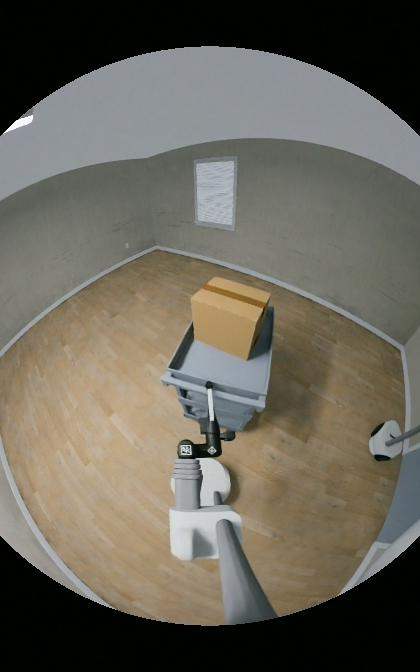

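>>> {"api": "move", "payload": {
  "r1": {"base":{"translate_m":-0.209,"strafe_m":-0.093},"joints":{"wrist_yaw_rad":0.2},"pace":"slow","speeds":{"wrist_yaw_rad":0.09}},
  "r2": {"base":{"strafe_m":-0.3},"pace":"slow"},
  "blocking": false,
  "cameras": []
}}

>>> {"api": "wait", "payload": {
  "seconds": 4,
  "cameras": ["r1_wrist_camera"]
}}

>>> {"api": "wait", "payload": {
  "seconds": 1.5,
  "cameras": ["r2_head_camera"]
}}

>>> {"api": "move", "payload": {
  "r1": {"base":{"translate_m":-0.186,"strafe_m":-0.132},"joints":{"wrist_yaw_rad":0.4},"pace":"slow","speeds":{"wrist_yaw_rad":0.09}},
  "r2": {"base":{"rotate_rad":0.4},"pace":"slow"},
  "blocking": false,
  "cameras": []
}}

>>> {"api": "wait", "payload": {
  "seconds": 4,
  "cameras": ["r2_head_camera"]
}}

>>> {"api": "wait", "payload": {
  "seconds": 2,
  "cameras": ["r1_wrist_camera","r1_head_camera"]
}}

Scene clock: 291.10 s.
move: r1 moving; r2 moving
r1.base_odometry: x=-2.532 y=+0.601 heading=+0.716
r1.turned_by_wheels: +0.000
r1.turned_by_imu: +0.000
r1.base_tilt: forward=-1.5 right=+1.3
r1.lidar_m: 0.40 0.49 0.72 1.85 1.91 2.66 1.56 1.55 3.01 1.96 0.69 0.49
r1.base_status: translate_m moving; strafe_m moving
r1.joint_positions: lift_m=+0.870 arm_m=+0.000 wrist_yaw_rad=+0.041 wrist_pitch_rad=+0.002 wrist_roll_rad=+0.000 gripper_m=-0.029
r1.joint_status: wrist_yaw_rad moving
r1.measured_speeds: translate_m=-0.048 strafe_m=-0.022 rotate_rad=+0.002 lift_m=+0.000 arm_m=+0.000 wrist_yaw_rad=+0.091 wrist_pitch_rad=+0.000 wrist_roll_rad=+0.000
r1.motor_effort: lift_m=+24(24) arm_m=-5(5) wheel_0=-8(9) wheel_1=-10(10) wheel_2=+16(16)
r1.servo_current: wrist_yaw_rad=72(72) wrist_pitch_rad=39(46) wrist_roll_rad=46(65) gripper_m=91(104)
r1.hand_pose: x=+0.4628 y=-0.0755 z=+1.0472 quat_wxyz=(+1.000, +0.000, +0.001, +0.021) (m; r1's base frame)
r1.wrist_depth_mm: 272 - 248 167 245 243 242 / 273 - 249 170 246 243 241 / 274 - 249 171 247 244 242 / 274 - 250 170 247 244 243 / 277 - 251 171 247 246 244 / 277 - 187 170 182 247 245 / 277 145 252 168 249 246 246
r2.base_odometry: x=-2.570 y=-0.142 heading=-0.629
r2.turned_by_wheels: +0.000
r2.turned_by_imu: +0.001
r2.base_tilt: forward=-0.6 right=+0.1
r2.lidar_m: 0.43 0.49 3.82 2.29 1.86 1.82 2.02 1.99 1.96 1.61 2.96 0.38
r2.base_status: strafe_m moving
r2.joint_positions: lift_m=+0.682 arm_m=+0.000 wrist_yaw_rad=+0.008 wrist_pitch_rad=+0.001 wrist_roll_rad=+1.569 gripper_m=-0.024
r2.joint_status: not commanded
r2.measured_speeds: translate_m=+0.001 strafe_m=-0.056 rotate_rad=-0.004 lift_m=+0.000 arm_m=+0.000 wrist_yaw_rad=+0.000 wrist_pitch_rad=+0.000 wrist_roll_rad=+0.000
r2.motor_effort: lift_m=+21(21) arm_m=-4(5) wheel_0=+14(14) wheel_1=-7(9) wheel_2=+0(2)
r2.servo_current: wrist_yaw_rad=65(72) wrist_pitch_rad=39(46) wrist_roll_rad=52(52) gripper_m=85(91)
r2.hand_pose: x=+0.4601 y=-0.0850 z=+0.8597 quat_wxyz=(+0.708, +0.706, +0.003, +0.003) (m; r2's base frame)
r2.wrist_depth_mm: - - 484 - 180 - - / - 382 387 132 189 - - / - 424 418 141 203 - - / - 477 466 150 215 - - / - - 512 157 225 1921 - / - - 188 169 180 1618 504 / - - - - - - 1205
pictures: none
No camera images: "cameras" was empty.

Scene clock: 294.07 s.
earlier move: r1 done; r2 moving
r1.base_odometry: x=-2.622 y=+0.407 heading=+0.716
r1.turned_by_wheels: +0.001
r1.turned_by_imu: -0.003
r1.base_tilt: forward=-1.5 right=+1.3
r1.lidar_m: 0.40 0.71 0.95 1.93 2.03 2.74 1.12 1.12 1.24 2.73 0.90 0.51
r1.base_status: done
r1.joint_positions: lift_m=+0.870 arm_m=+0.000 wrist_yaw_rad=+0.207 wrist_pitch_rad=+0.002 wrist_roll_rad=+0.000 gripper_m=-0.029
r1.joint_status: all done
r1.measured_speeds: all 0
r1.motor_effort: lift_m=+24(24) arm_m=-5(5) wheel_0=+0(11) wheel_1=-4(11) wheel_2=+14(17)
r1.servo_current: wrist_yaw_rad=72(72) wrist_pitch_rad=33(52) wrist_roll_rad=46(65) gripper_m=85(104)
r1.hand_pose: x=+0.4712 y=-0.0262 z=+1.0472 quat_wxyz=(+0.995, +0.000, +0.001, +0.103) (m; r1's base frame)
r1.wrist_depth_mm: - - 246 167 246 245 245 / - - 247 167 248 246 246 / - - 249 168 248 247 247 / - - 249 168 248 248 247 / - - 249 170 248 248 247 / - - 188 169 248 249 249 / - 142 251 169 250 249 249
r2.base_odometry: x=-2.732 y=-0.366 heading=-0.630
r2.turned_by_wheels: +0.000
r2.turned_by_imu: +0.002
r2.base_tilt: forward=-0.7 right=+0.1
r2.lidar_m: 0.39 0.41 4.04 2.51 2.04 2.00 2.21 1.79 1.68 1.11 2.81 0.44
r2.base_status: strafe_m moving
r2.joint_positions: lift_m=+0.682 arm_m=+0.000 wrist_yaw_rad=+0.008 wrist_pitch_rad=+0.001 wrist_roll_rad=+1.569 gripper_m=-0.024
r2.joint_status: not commanded
r2.measured_speeds: translate_m=+0.000 strafe_m=-0.046 rotate_rad=+0.000 lift_m=+0.000 arm_m=+0.000 wrist_yaw_rad=+0.000 wrist_pitch_rad=+0.000 wrist_roll_rad=+0.000
r2.motor_effort: lift_m=+21(21) arm_m=-4(5) wheel_0=+5(16) wheel_1=-5(9) wheel_2=-1(2)
r2.servo_current: wrist_yaw_rad=65(72) wrist_pitch_rad=39(46) wrist_roll_rad=52(65) gripper_m=85(91)
r2.hand_pose: x=+0.4601 y=-0.0850 z=+0.8597 quat_wxyz=(+0.708, +0.706, +0.003, +0.003) (m; r2's base frame)
r2.wrist_depth_mm: - - - 173 231 1708 1229 / - - - 173 232 1618 - / - - 433 173 234 809 - / - 449 439 233 232 - - / - 466 455 173 233 - - / - - 186 174 180 - - / - - 488 - - - -
wait: 2.97 of 4 s (r1 has come to rest)
pictures: r1_wrist_camera
Images, in order (width x height): r1_wrist_camera 616x392.

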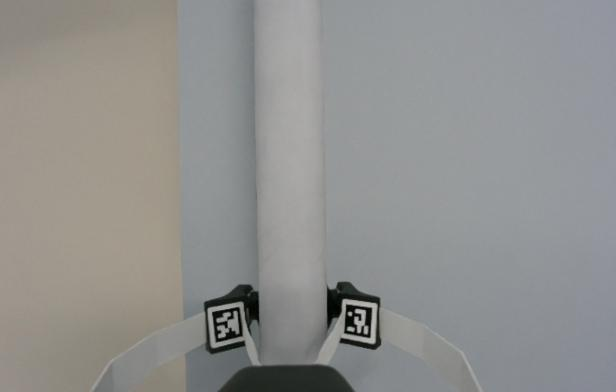

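Scene clock: 294.73 s.
earlier move: r2 done
r1.base_odometry: x=-2.622 y=+0.407 heading=+0.716
r1.turned_by_wheels: +0.000
r1.turned_by_imu: +0.000
r1.base_tilt: forward=-1.6 right=+1.2
r1.lidar_m: 0.41 0.72 0.98 1.93 1.98 2.78 1.11 1.11 1.22 2.76 0.86 0.52
r1.base_status: done
r1.joint_positions: lift_m=+0.870 arm_m=+0.000 wrist_yaw_rad=+0.207 wrist_pitch_rad=+0.002 wrist_roll_rad=+0.000 gripper_m=-0.029
r1.joint_status: all done
r1.measured_speeds: all 0
r1.motor_effort: lift_m=+24(24) arm_m=-5(5) wheel_0=+0(11) wheel_1=-4(11) wheel_2=+14(17)
r1.servo_current: wrist_yaw_rad=46(72) wrist_pitch_rad=33(52) wrist_roll_rad=46(65) gripper_m=91(104)
r1.hand_pose: x=+0.4712 y=-0.0262 z=+1.0472 quat_wxyz=(+0.995, +0.000, +0.001, +0.103) (m; r1's base frame)
r1.wrist_depth_mm: - - 246 167 247 245 246 / - - 247 167 246 246 245 / - - 248 168 248 248 246 / - - 249 169 249 248 247 / - - 249 169 249 248 248 / - - 189 169 250 249 248 / - 142 250 168 249 249 250
r2.base_odometry: x=-2.738 y=-0.373 heading=-0.630
r2.turned_by_wheels: +0.000
r2.turned_by_imu: +0.000
r2.base_tilt: forward=-0.7 right=+0.1
r2.lidar_m: 0.40 0.38 4.07 2.54 2.04 2.01 2.20 1.77 1.68 1.10 2.76 0.43
r2.base_status: done
r2.joint_positions: lift_m=+0.682 arm_m=+0.000 wrist_yaw_rad=+0.008 wrist_pitch_rad=+0.001 wrist_roll_rad=+1.569 gripper_m=-0.024
r2.joint_status: not commanded
r2.measured_speeds: all 0
r2.motor_effort: lift_m=+21(21) arm_m=-4(5) wheel_0=+5(16) wheel_1=-4(9) wheel_2=+0(2)
r2.servo_current: wrist_yaw_rad=65(72) wrist_pitch_rad=39(46) wrist_roll_rad=46(65) gripper_m=85(91)
r2.hand_pose: x=+0.4601 y=-0.0850 z=+0.8597 quat_wxyz=(+0.708, +0.706, +0.003, +0.003) (m; r2's base frame)
r2.wrist_depth_mm: - - - 174 235 1708 1229 / - - - 174 234 1576 - / - - 433 174 233 831 - / - 452 442 234 234 - - / - - 459 173 235 - - / - - 187 173 179 - - / - - 488 - - - -
wait: 0.67 of 1.5 s (r2 has come to rest)
pictures: r2_head_camera
Images, in order (width x height): r2_head_camera 420x560.

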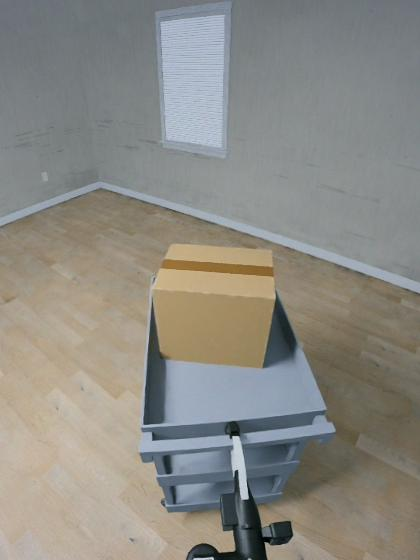

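Scene clock: 295.23 s.
move: r1 moving; r2 moving
r1.base_odometry: x=-2.626 y=+0.393 heading=+0.718
r1.turned_by_wheels: +0.001
r1.turned_by_imu: +0.001
r1.base_tilt: forward=-1.5 right=+1.3
r1.lidar_m: 0.40 0.73 0.97 1.93 2.01 2.80 1.11 1.09 1.25 2.76 0.93 0.53
r1.base_status: translate_m moving; strafe_m moving
r1.joint_positions: lift_m=+0.870 arm_m=+0.000 wrist_yaw_rad=+0.243 wrist_pitch_rad=+0.002 wrist_roll_rad=+0.000 gripper_m=-0.029
r1.joint_status: wrist_yaw_rad moving
r1.measured_speeds: translate_m=-0.043 strafe_m=-0.032 rotate_rad=+0.002 lift_m=+0.000 arm_m=+0.000 wrist_yaw_rad=+0.089 wrist_pitch_rad=+0.000 wrist_roll_rad=+0.000
r1.motor_effort: lift_m=+24(24) arm_m=-5(5) wheel_0=+5(5) wheel_1=-11(11) wheel_2=+18(19)
r1.servo_current: wrist_yaw_rad=59(59) wrist_pitch_rad=39(52) wrist_roll_rad=46(52) gripper_m=91(91)
r1.hand_pose: x=+0.4720 y=-0.0154 z=+1.0472 quat_wxyz=(+0.993, +0.000, +0.001, +0.121) (m; r1's base frame)
r1.wrist_depth_mm: - - 248 167 246 244 242 / - - 249 169 245 244 244 / - - 249 170 246 245 243 / - - 250 170 247 245 244 / - - 251 171 248 246 245 / - - 188 169 183 247 247 / - 138 253 168 249 247 246
r2.base_odometry: x=-2.738 y=-0.373 heading=-0.506
r2.turned_by_wheels: +0.124
r2.turned_by_imu: +0.120
r2.base_tilt: forward=-0.7 right=+0.1
r2.lidar_m: 0.38 4.05 3.95 2.33 2.00 2.02 2.05 1.73 1.18 1.08 2.75 0.41
r2.base_status: rotate_rad moving
r2.joint_positions: lift_m=+0.682 arm_m=+0.000 wrist_yaw_rad=-0.012 wrist_pitch_rad=+0.001 wrist_roll_rad=+1.569 gripper_m=-0.024
r2.joint_status: not commanded
r2.measured_speeds: translate_m=-0.002 strafe_m=+0.000 rotate_rad=+0.487 lift_m=+0.000 arm_m=+0.000 wrist_yaw_rad=-0.027 wrist_pitch_rad=+0.000 wrist_roll_rad=+0.000
r2.motor_effort: lift_m=+21(21) arm_m=-4(4) wheel_0=-14(14) wheel_1=-9(9) wheel_2=-16(16)
r2.servo_current: wrist_yaw_rad=72(72) wrist_pitch_rad=33(46) wrist_roll_rad=46(59) gripper_m=85(98)
r2.hand_pose: x=+0.4583 y=-0.0908 z=+0.8597 quat_wxyz=(+0.708, +0.706, -0.004, -0.005) (m; r2's base frame)
r2.wrist_depth_mm: - - - 166 224 1708 1160 / - - - 167 225 768 - / - 436 430 169 228 - - / - 452 445 229 230 - - / - - 466 172 233 - - / - - 186 174 180 - - / - - - - - - 492
pictures: none
No camera images: "cameras" was empty.

Scene clock: 296.30 s.
earlier move: r1 moving; r2 done
r1.base_odometry: x=-2.649 y=+0.298 heading=+0.717
r1.turned_by_wheels: +0.000
r1.turned_by_imu: +0.000
r1.base_tilt: forward=-1.5 right=+1.3
r1.lidar_m: 0.38 0.77 1.08 1.99 2.09 2.85 1.11 0.99 1.08 2.72 1.05 0.56
r1.base_status: translate_m moving; strafe_m moving
r1.joint_positions: lift_m=+0.870 arm_m=+0.000 wrist_yaw_rad=+0.340 wrist_pitch_rad=+0.002 wrist_roll_rad=+0.000 gripper_m=-0.029
r1.joint_status: wrist_yaw_rad moving
r1.measured_speeds: translate_m=-0.080 strafe_m=-0.057 rotate_rad=+0.000 lift_m=+0.000 arm_m=+0.000 wrist_yaw_rad=+0.084 wrist_pitch_rad=+0.000 wrist_roll_rad=+0.000
r1.motor_effort: lift_m=+24(24) arm_m=-5(5) wheel_0=+7(7) wheel_1=-8(12) wheel_2=+14(19)
r1.servo_current: wrist_yaw_rad=59(65) wrist_pitch_rad=39(52) wrist_roll_rad=52(59) gripper_m=91(91)
r1.hand_pose: x=+0.4721 y=+0.0138 z=+1.0472 quat_wxyz=(+0.986, +0.000, +0.001, +0.169) (m; r1's base frame)
r1.wrist_depth_mm: - - 248 167 244 241 241 / - - 249 169 245 244 241 / - - 249 169 245 244 241 / - - 251 170 246 245 242 / - - 251 171 247 245 241 / - - 187 169 183 246 244 / - 140 252 169 248 244 244
r2.base_odometry: x=-2.738 y=-0.373 heading=-0.231
r2.turned_by_wheels: +0.274
r2.turned_by_imu: +0.266
r2.base_tilt: forward=-0.7 right=+0.0
r2.lidar_m: 0.45 4.05 2.78 2.08 2.01 2.11 1.83 1.60 1.00 1.12 0.42 0.37
r2.base_status: done
r2.joint_positions: lift_m=+0.682 arm_m=+0.000 wrist_yaw_rad=-0.009 wrist_pitch_rad=+0.001 wrist_roll_rad=+1.569 gripper_m=-0.024
r2.joint_status: not commanded
r2.measured_speeds: all 0
r2.motor_effort: lift_m=+21(21) arm_m=-5(5) wheel_0=-10(14) wheel_1=-6(9) wheel_2=-8(17)
r2.servo_current: wrist_yaw_rad=65(78) wrist_pitch_rad=46(46) wrist_roll_rad=52(59) gripper_m=91(98)
r2.hand_pose: x=+0.4585 y=-0.0901 z=+0.8597 quat_wxyz=(+0.708, +0.706, -0.003, -0.004) (m; r2's base frame)
r2.wrist_depth_mm: - 345 342 105 160 - - / - 379 382 115 173 - - / - 439 430 123 188 - - / - - 496 135 205 - - / - - - 148 227 1708 517 / - - 187 168 181 1618 480 / - - - - - - 1205
wait: 1.07 of 4 s (r2 has come to rest)
pictures: r2_head_camera
Images, in order (width x height): r2_head_camera 420x560.

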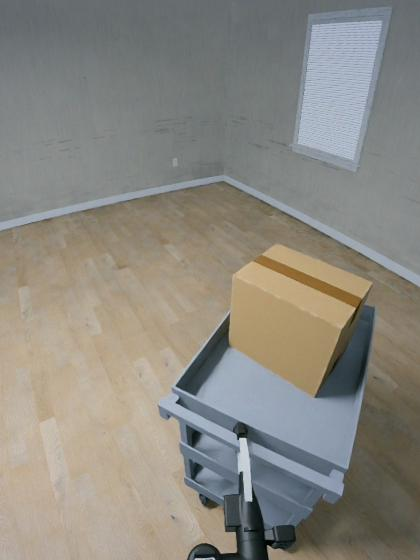

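Scene clock: 298.20 s.
earlier move: r1 done
r1.base_odometry: x=-2.676 y=+0.185 heading=+0.718
r1.turned_by_wheels: +0.001
r1.turned_by_imu: +0.001
r1.base_tilt: forward=-1.5 right=+1.2
r1.lidar_m: 0.40 0.48 1.23 2.06 2.16 2.94 1.03 0.88 0.97 2.66 1.23 0.60
r1.base_status: done
r1.joint_positions: lift_m=+0.870 arm_m=+0.000 wrist_yaw_rad=+0.407 wrist_pitch_rad=+0.002 wrist_roll_rad=+0.000 gripper_m=-0.029
r1.joint_status: all done
r1.measured_speeds: all 0
r1.motor_effort: lift_m=+24(24) arm_m=-5(5) wheel_0=+9(11) wheel_1=-4(12) wheel_2=+13(19)
r1.servo_current: wrist_yaw_rad=59(78) wrist_pitch_rad=39(52) wrist_roll_rad=39(65) gripper_m=91(91)
r1.hand_pose: x=+0.4705 y=+0.0339 z=+1.0472 quat_wxyz=(+0.979, +0.000, +0.001, +0.202) (m; r1's base frame)
r1.wrist_depth_mm: - - 246 168 247 247 246 / - - 248 167 248 247 247 / - - 248 168 248 248 247 / - - 249 169 249 249 249 / - - 249 169 249 248 248 / - - 199 169 249 250 249 / - 142 251 168 249 251 251
r2.base_odometry: x=-2.738 y=-0.373 heading=-0.231
r2.turned_by_wheels: +0.000
r2.turned_by_imu: +0.000
r2.base_tilt: forward=-0.7 right=+0.1
r2.lidar_m: 0.44 4.05 2.77 2.08 1.99 2.12 1.80 1.55 0.89 1.02 0.41 0.35
r2.base_status: done
r2.joint_positions: lift_m=+0.682 arm_m=+0.000 wrist_yaw_rad=-0.009 wrist_pitch_rad=+0.001 wrist_roll_rad=+1.569 gripper_m=-0.024
r2.joint_status: not commanded
r2.measured_speeds: all 0
r2.motor_effort: lift_m=+21(21) arm_m=-5(5) wheel_0=-9(14) wheel_1=-6(9) wheel_2=-8(17)
r2.servo_current: wrist_yaw_rad=65(78) wrist_pitch_rad=46(46) wrist_roll_rad=39(59) gripper_m=85(98)
r2.hand_pose: x=+0.4585 y=-0.0901 z=+0.8597 quat_wxyz=(+0.708, +0.706, -0.003, -0.004) (m; r2's base frame)
r2.wrist_depth_mm: - 343 342 105 160 - - / - 377 382 115 174 - - / - 442 433 123 188 - - / - - 492 135 205 - - / - - - 148 226 1756 521 / - - 186 169 180 1618 480 / - - - - - - 1182
wait: 1.90 of 2 s (r1 has come to rest)
pictures: r1_head_camera, r1_wrist_camera
Images, in order (width x height): r1_head_camera 420x560, r1_wrist_camera 616x392.

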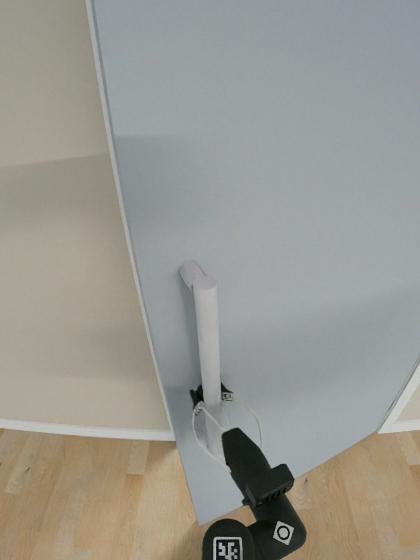

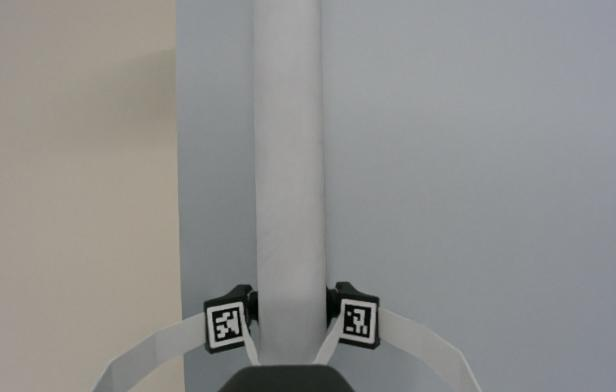

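>>> {"api": "move", "payload": {
  "r2": {"base":{"strafe_m":-0.28},"pace":"slow"},
  "blocking": false,
  "cameras": []
}}

>>> {"api": "wait", "payload": {
  "seconds": 5,
  "cameras": []
}}

>>> {"api": "move", "payload": {
  "r2": {"base":{"rotate_rad":0.55},"pace":"slow"},
  "blocking": false,
  "cameras": []
}}

>>> {"api": "wait", "payload": {
  "seconds": 3,
  "cameras": ["r2_head_camera","r2_head_right_camera","r1_head_right_camera"]
}}

Scene clock: 311.47 s.
move: r2 moving
r1: as last shown
r1.turned_by_wheels: +0.000
r1.turned_by_imu: +0.000
r1.lidar_m: 0.40 0.45 1.24 2.05 2.15 2.95 1.02 0.88 0.95 2.66 1.24 0.60
r1.motor_effort: lift_m=+24(24) arm_m=-5(5) wheel_0=+10(10) wheel_1=-4(4) wheel_2=+13(13)
r1.servo_current: wrist_yaw_rad=59(72) wrist_pitch_rad=52(52) wrist_roll_rad=46(52) gripper_m=85(91)
r1.wrist_depth_mm: - - 247 169 246 246 246 / - - 247 167 247 247 246 / - - 247 168 248 249 248 / - - 248 169 249 248 249 / - - 250 170 249 249 249 / - - 197 169 249 249 250 / - 142 250 168 250 250 251
r2.base_odometry: x=-2.741 y=-0.387 heading=-0.231
r2.turned_by_wheels: +0.000
r2.turned_by_imu: +0.001
r2.base_tilt: forward=-0.7 right=+0.1
r2.lidar_m: 0.45 4.06 2.81 2.09 1.99 2.14 1.81 1.55 0.87 1.01 2.73 0.36
r2.base_status: strafe_m moving
r2.joint_positions: lift_m=+0.682 arm_m=+0.000 wrist_yaw_rad=-0.003 wrist_pitch_rad=+0.001 wrist_roll_rad=+1.569 gripper_m=-0.024
r2.joint_status: not commanded
r2.measured_speeds: translate_m=+0.000 strafe_m=-0.055 rotate_rad=+0.000 lift_m=+0.000 arm_m=+0.000 wrist_yaw_rad=+0.021 wrist_pitch_rad=+0.000 wrist_roll_rad=+0.000
r2.motor_effort: lift_m=+21(21) arm_m=-5(5) wheel_0=+11(11) wheel_1=-8(10) wheel_2=+0(6)
r2.servo_current: wrist_yaw_rad=52(65) wrist_pitch_rad=39(46) wrist_roll_rad=39(59) gripper_m=85(91)
r2.hand_pose: x=+0.4591 y=-0.0884 z=+0.8597 quat_wxyz=(+0.708, +0.706, -0.001, -0.002) (m; r2's base frame)
r2.wrist_depth_mm: - 343 338 102 156 - - / - 377 377 109 168 - - / - 442 430 117 184 - - / - - 496 130 202 - - / - - - 144 224 1756 517 / - - 187 165 180 1618 477 / - - - - - - 1205
pictures: none
No camera images: "cameras" was empty.

Scene clock: 314.93 s.
earlier move: r2 done
r1.base_odometry: x=-2.676 y=+0.185 heading=+0.718
r1.turned_by_wheels: +0.000
r1.turned_by_imu: +0.000
r1.base_tilt: forward=-1.5 right=+1.2
r1.lidar_m: 0.40 0.48 1.22 2.04 2.15 1.24 0.85 0.63 2.79 2.64 1.26 0.59
r1.base_status: not commanded
r1.joint_positions: lift_m=+0.870 arm_m=+0.000 wrist_yaw_rad=+0.407 wrist_pitch_rad=+0.002 wrist_roll_rad=+0.000 gripper_m=-0.029
r1.joint_status: not commanded
r1.measured_speeds: all 0
r1.motor_effort: lift_m=+24(24) arm_m=-5(5) wheel_0=+10(10) wheel_1=-4(4) wheel_2=+13(13)
r1.servo_current: wrist_yaw_rad=59(85) wrist_pitch_rad=39(52) wrist_roll_rad=46(72) gripper_m=78(91)
r1.hand_pose: x=+0.4705 y=+0.0339 z=+1.0472 quat_wxyz=(+0.979, +0.000, +0.001, +0.202) (m; r1's base frame)
r1.wrist_depth_mm: - - 247 168 247 246 246 / - - 247 167 247 248 247 / - - 248 169 248 247 248 / - - 248 168 249 248 249 / - - 249 170 249 248 249 / - - 197 169 250 250 250 / - 142 249 168 250 251 250
r2.base_odometry: x=-2.802 y=-0.645 heading=-0.231
r2.turned_by_wheels: +0.000
r2.turned_by_imu: +0.002
r2.base_tilt: forward=-0.7 right=+0.1
r2.lidar_m: 0.42 0.49 3.13 2.33 2.26 2.27 1.66 0.78 0.62 2.37 2.50 0.40
r2.base_status: done
r2.joint_positions: lift_m=+0.682 arm_m=+0.000 wrist_yaw_rad=+0.010 wrist_pitch_rad=+0.001 wrist_roll_rad=+1.569 gripper_m=-0.024
r2.joint_status: not commanded
r2.measured_speeds: all 0
r2.motor_effort: lift_m=+21(21) arm_m=-5(5) wheel_0=+6(20) wheel_1=-3(10) wheel_2=+0(6)
r2.servo_current: wrist_yaw_rad=72(78) wrist_pitch_rad=39(52) wrist_roll_rad=46(65) gripper_m=78(91)
r2.hand_pose: x=+0.4602 y=-0.0845 z=+0.8597 quat_wxyz=(+0.708, +0.706, +0.004, +0.003) (m; r2's base frame)
r2.wrist_depth_mm: - - 559 130 182 - - / - 382 384 135 192 - - / - 424 421 142 205 - - / - 480 462 152 216 - - / - - 508 161 227 - - / - - 187 171 179 1618 508 / - - - - - - 1205
wait: 3.47 of 5 s (r2 has come to rest)
pictures: none
No camera images: "cameras" was empty.

Scene clock: 315.43 s.
move: r2 moving
r1: as last shown
r1.lidar_m: 0.40 0.45 1.26 2.04 2.12 1.25 0.86 0.64 2.78 2.67 1.25 0.59
r1.motor_effort: lift_m=+24(24) arm_m=-5(5) wheel_0=+9(10) wheel_1=-4(4) wheel_2=+13(13)
r1.servo_current: wrist_yaw_rad=52(72) wrist_pitch_rad=46(52) wrist_roll_rad=46(52) gripper_m=85(91)
r1.wrist_depth_mm: - - 247 168 246 247 246 / - - 246 167 247 247 247 / - - 248 169 247 248 247 / - - 249 169 250 249 249 / - - 249 169 249 249 249 / - - 198 169 251 249 250 / - 142 250 168 251 250 250
r2.base_odometry: x=-2.802 y=-0.645 heading=-0.107
r2.turned_by_wheels: +0.124
r2.turned_by_imu: +0.120
r2.base_tilt: forward=-0.7 right=+0.1
r2.lidar_m: 0.41 4.18 2.85 2.29 2.24 2.07 1.57 0.65 0.63 2.53 0.43 0.38
r2.base_status: rotate_rad moving
r2.joint_positions: lift_m=+0.682 arm_m=+0.000 wrist_yaw_rad=-0.011 wrist_pitch_rad=+0.001 wrist_roll_rad=+1.569 gripper_m=-0.024
r2.joint_status: not commanded
r2.measured_speeds: translate_m=+0.000 strafe_m=+0.000 rotate_rad=+0.491 lift_m=+0.000 arm_m=+0.000 wrist_yaw_rad=-0.015 wrist_pitch_rad=+0.000 wrist_roll_rad=+0.000
r2.motor_effort: lift_m=+21(21) arm_m=-4(5) wheel_0=-19(19) wheel_1=-10(10) wheel_2=-13(13)
r2.servo_current: wrist_yaw_rad=59(65) wrist_pitch_rad=39(39) wrist_roll_rad=46(59) gripper_m=91(91)
r2.hand_pose: x=+0.4584 y=-0.0905 z=+0.8597 quat_wxyz=(+0.708, +0.706, -0.003, -0.004) (m; r2's base frame)
r2.wrist_depth_mm: - 375 368 121 176 - - / - 384 384 125 185 - - / - 430 424 136 198 - - / - - 469 145 213 - - / - - 539 157 229 1921 - / - - 186 173 180 1618 500 / - - - - - 1863 1182
pictures: none
No camera images: "cameras" was empty.

Scene clock: 316.77 s.
earlier move: r2 done
r1.base_odometry: x=-2.676 y=+0.185 heading=+0.718
r1.turned_by_wheels: +0.000
r1.turned_by_imu: +0.000
r1.base_tilt: forward=-1.5 right=+1.3
r1.lidar_m: 0.41 0.47 1.23 2.06 2.15 2.94 0.96 0.61 2.76 2.66 1.24 0.60
r1.base_status: not commanded
r1.joint_positions: lift_m=+0.870 arm_m=+0.000 wrist_yaw_rad=+0.407 wrist_pitch_rad=+0.002 wrist_roll_rad=+0.000 gripper_m=-0.029
r1.joint_status: not commanded
r1.measured_speeds: all 0
r1.motor_effort: lift_m=+24(24) arm_m=-5(5) wheel_0=+10(10) wheel_1=-4(4) wheel_2=+13(13)
r1.servo_current: wrist_yaw_rad=59(72) wrist_pitch_rad=46(52) wrist_roll_rad=46(78) gripper_m=85(91)
r1.hand_pose: x=+0.4705 y=+0.0339 z=+1.0472 quat_wxyz=(+0.979, +0.000, +0.001, +0.202) (m; r1's base frame)
r1.wrist_depth_mm: - - 247 168 246 246 246 / - - 247 167 247 247 247 / - - 248 169 248 248 248 / - - 249 168 248 248 248 / - - 249 170 249 248 250 / - - 198 169 249 249 250 / - 142 251 168 250 250 250
r2.base_odometry: x=-2.802 y=-0.645 heading=+0.317
r2.turned_by_wheels: +0.424
r2.turned_by_imu: +0.410
r2.base_tilt: forward=-0.7 right=+0.1
r2.lidar_m: 0.47 3.04 2.31 2.23 2.24 1.64 0.75 0.63 2.43 2.50 0.34 0.32
r2.base_status: done
r2.joint_positions: lift_m=+0.682 arm_m=+0.000 wrist_yaw_rad=-0.018 wrist_pitch_rad=+0.001 wrist_roll_rad=+1.569 gripper_m=-0.024
r2.joint_status: not commanded
r2.measured_speeds: all 0
r2.motor_effort: lift_m=+21(21) arm_m=+5(5) wheel_0=-10(20) wheel_1=-7(11) wheel_2=-12(15)
r2.servo_current: wrist_yaw_rad=104(111) wrist_pitch_rad=46(46) wrist_roll_rad=59(59) gripper_m=85(91)
r2.hand_pose: x=+0.4576 y=-0.0926 z=+0.8597 quat_wxyz=(+0.708, +0.706, -0.006, -0.007) (m; r2's base frame)
r2.wrist_depth_mm: - - - - - - - / - - - - - - - / - - - - - - - / - - - - - - 466 / - - - - - 1661 1182 / - - - - 164 387 1138 / - - - - - 1863 1182
wait: 1.33 of 3 s (r2 has come to rest)
pictures: r1_head_right_camera, r2_head_camera, r2_head_right_camera
Images, in order (width x height): r1_head_right_camera 420x672, r2_head_camera 420x560, r2_head_right_camera 420x672.

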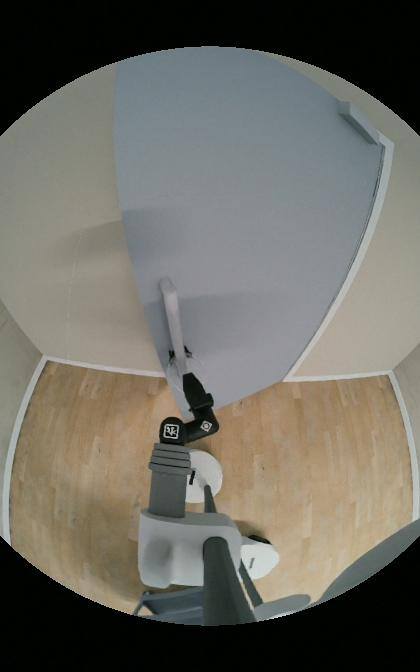

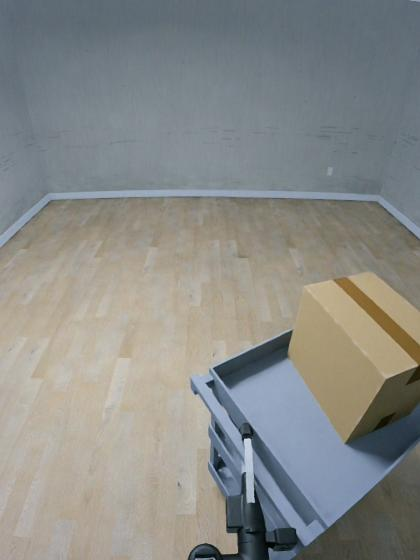

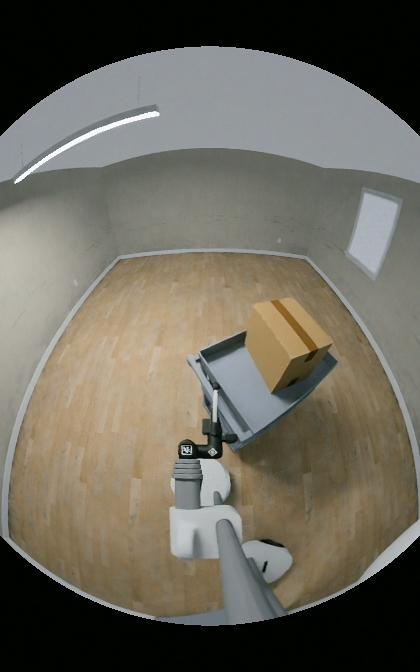

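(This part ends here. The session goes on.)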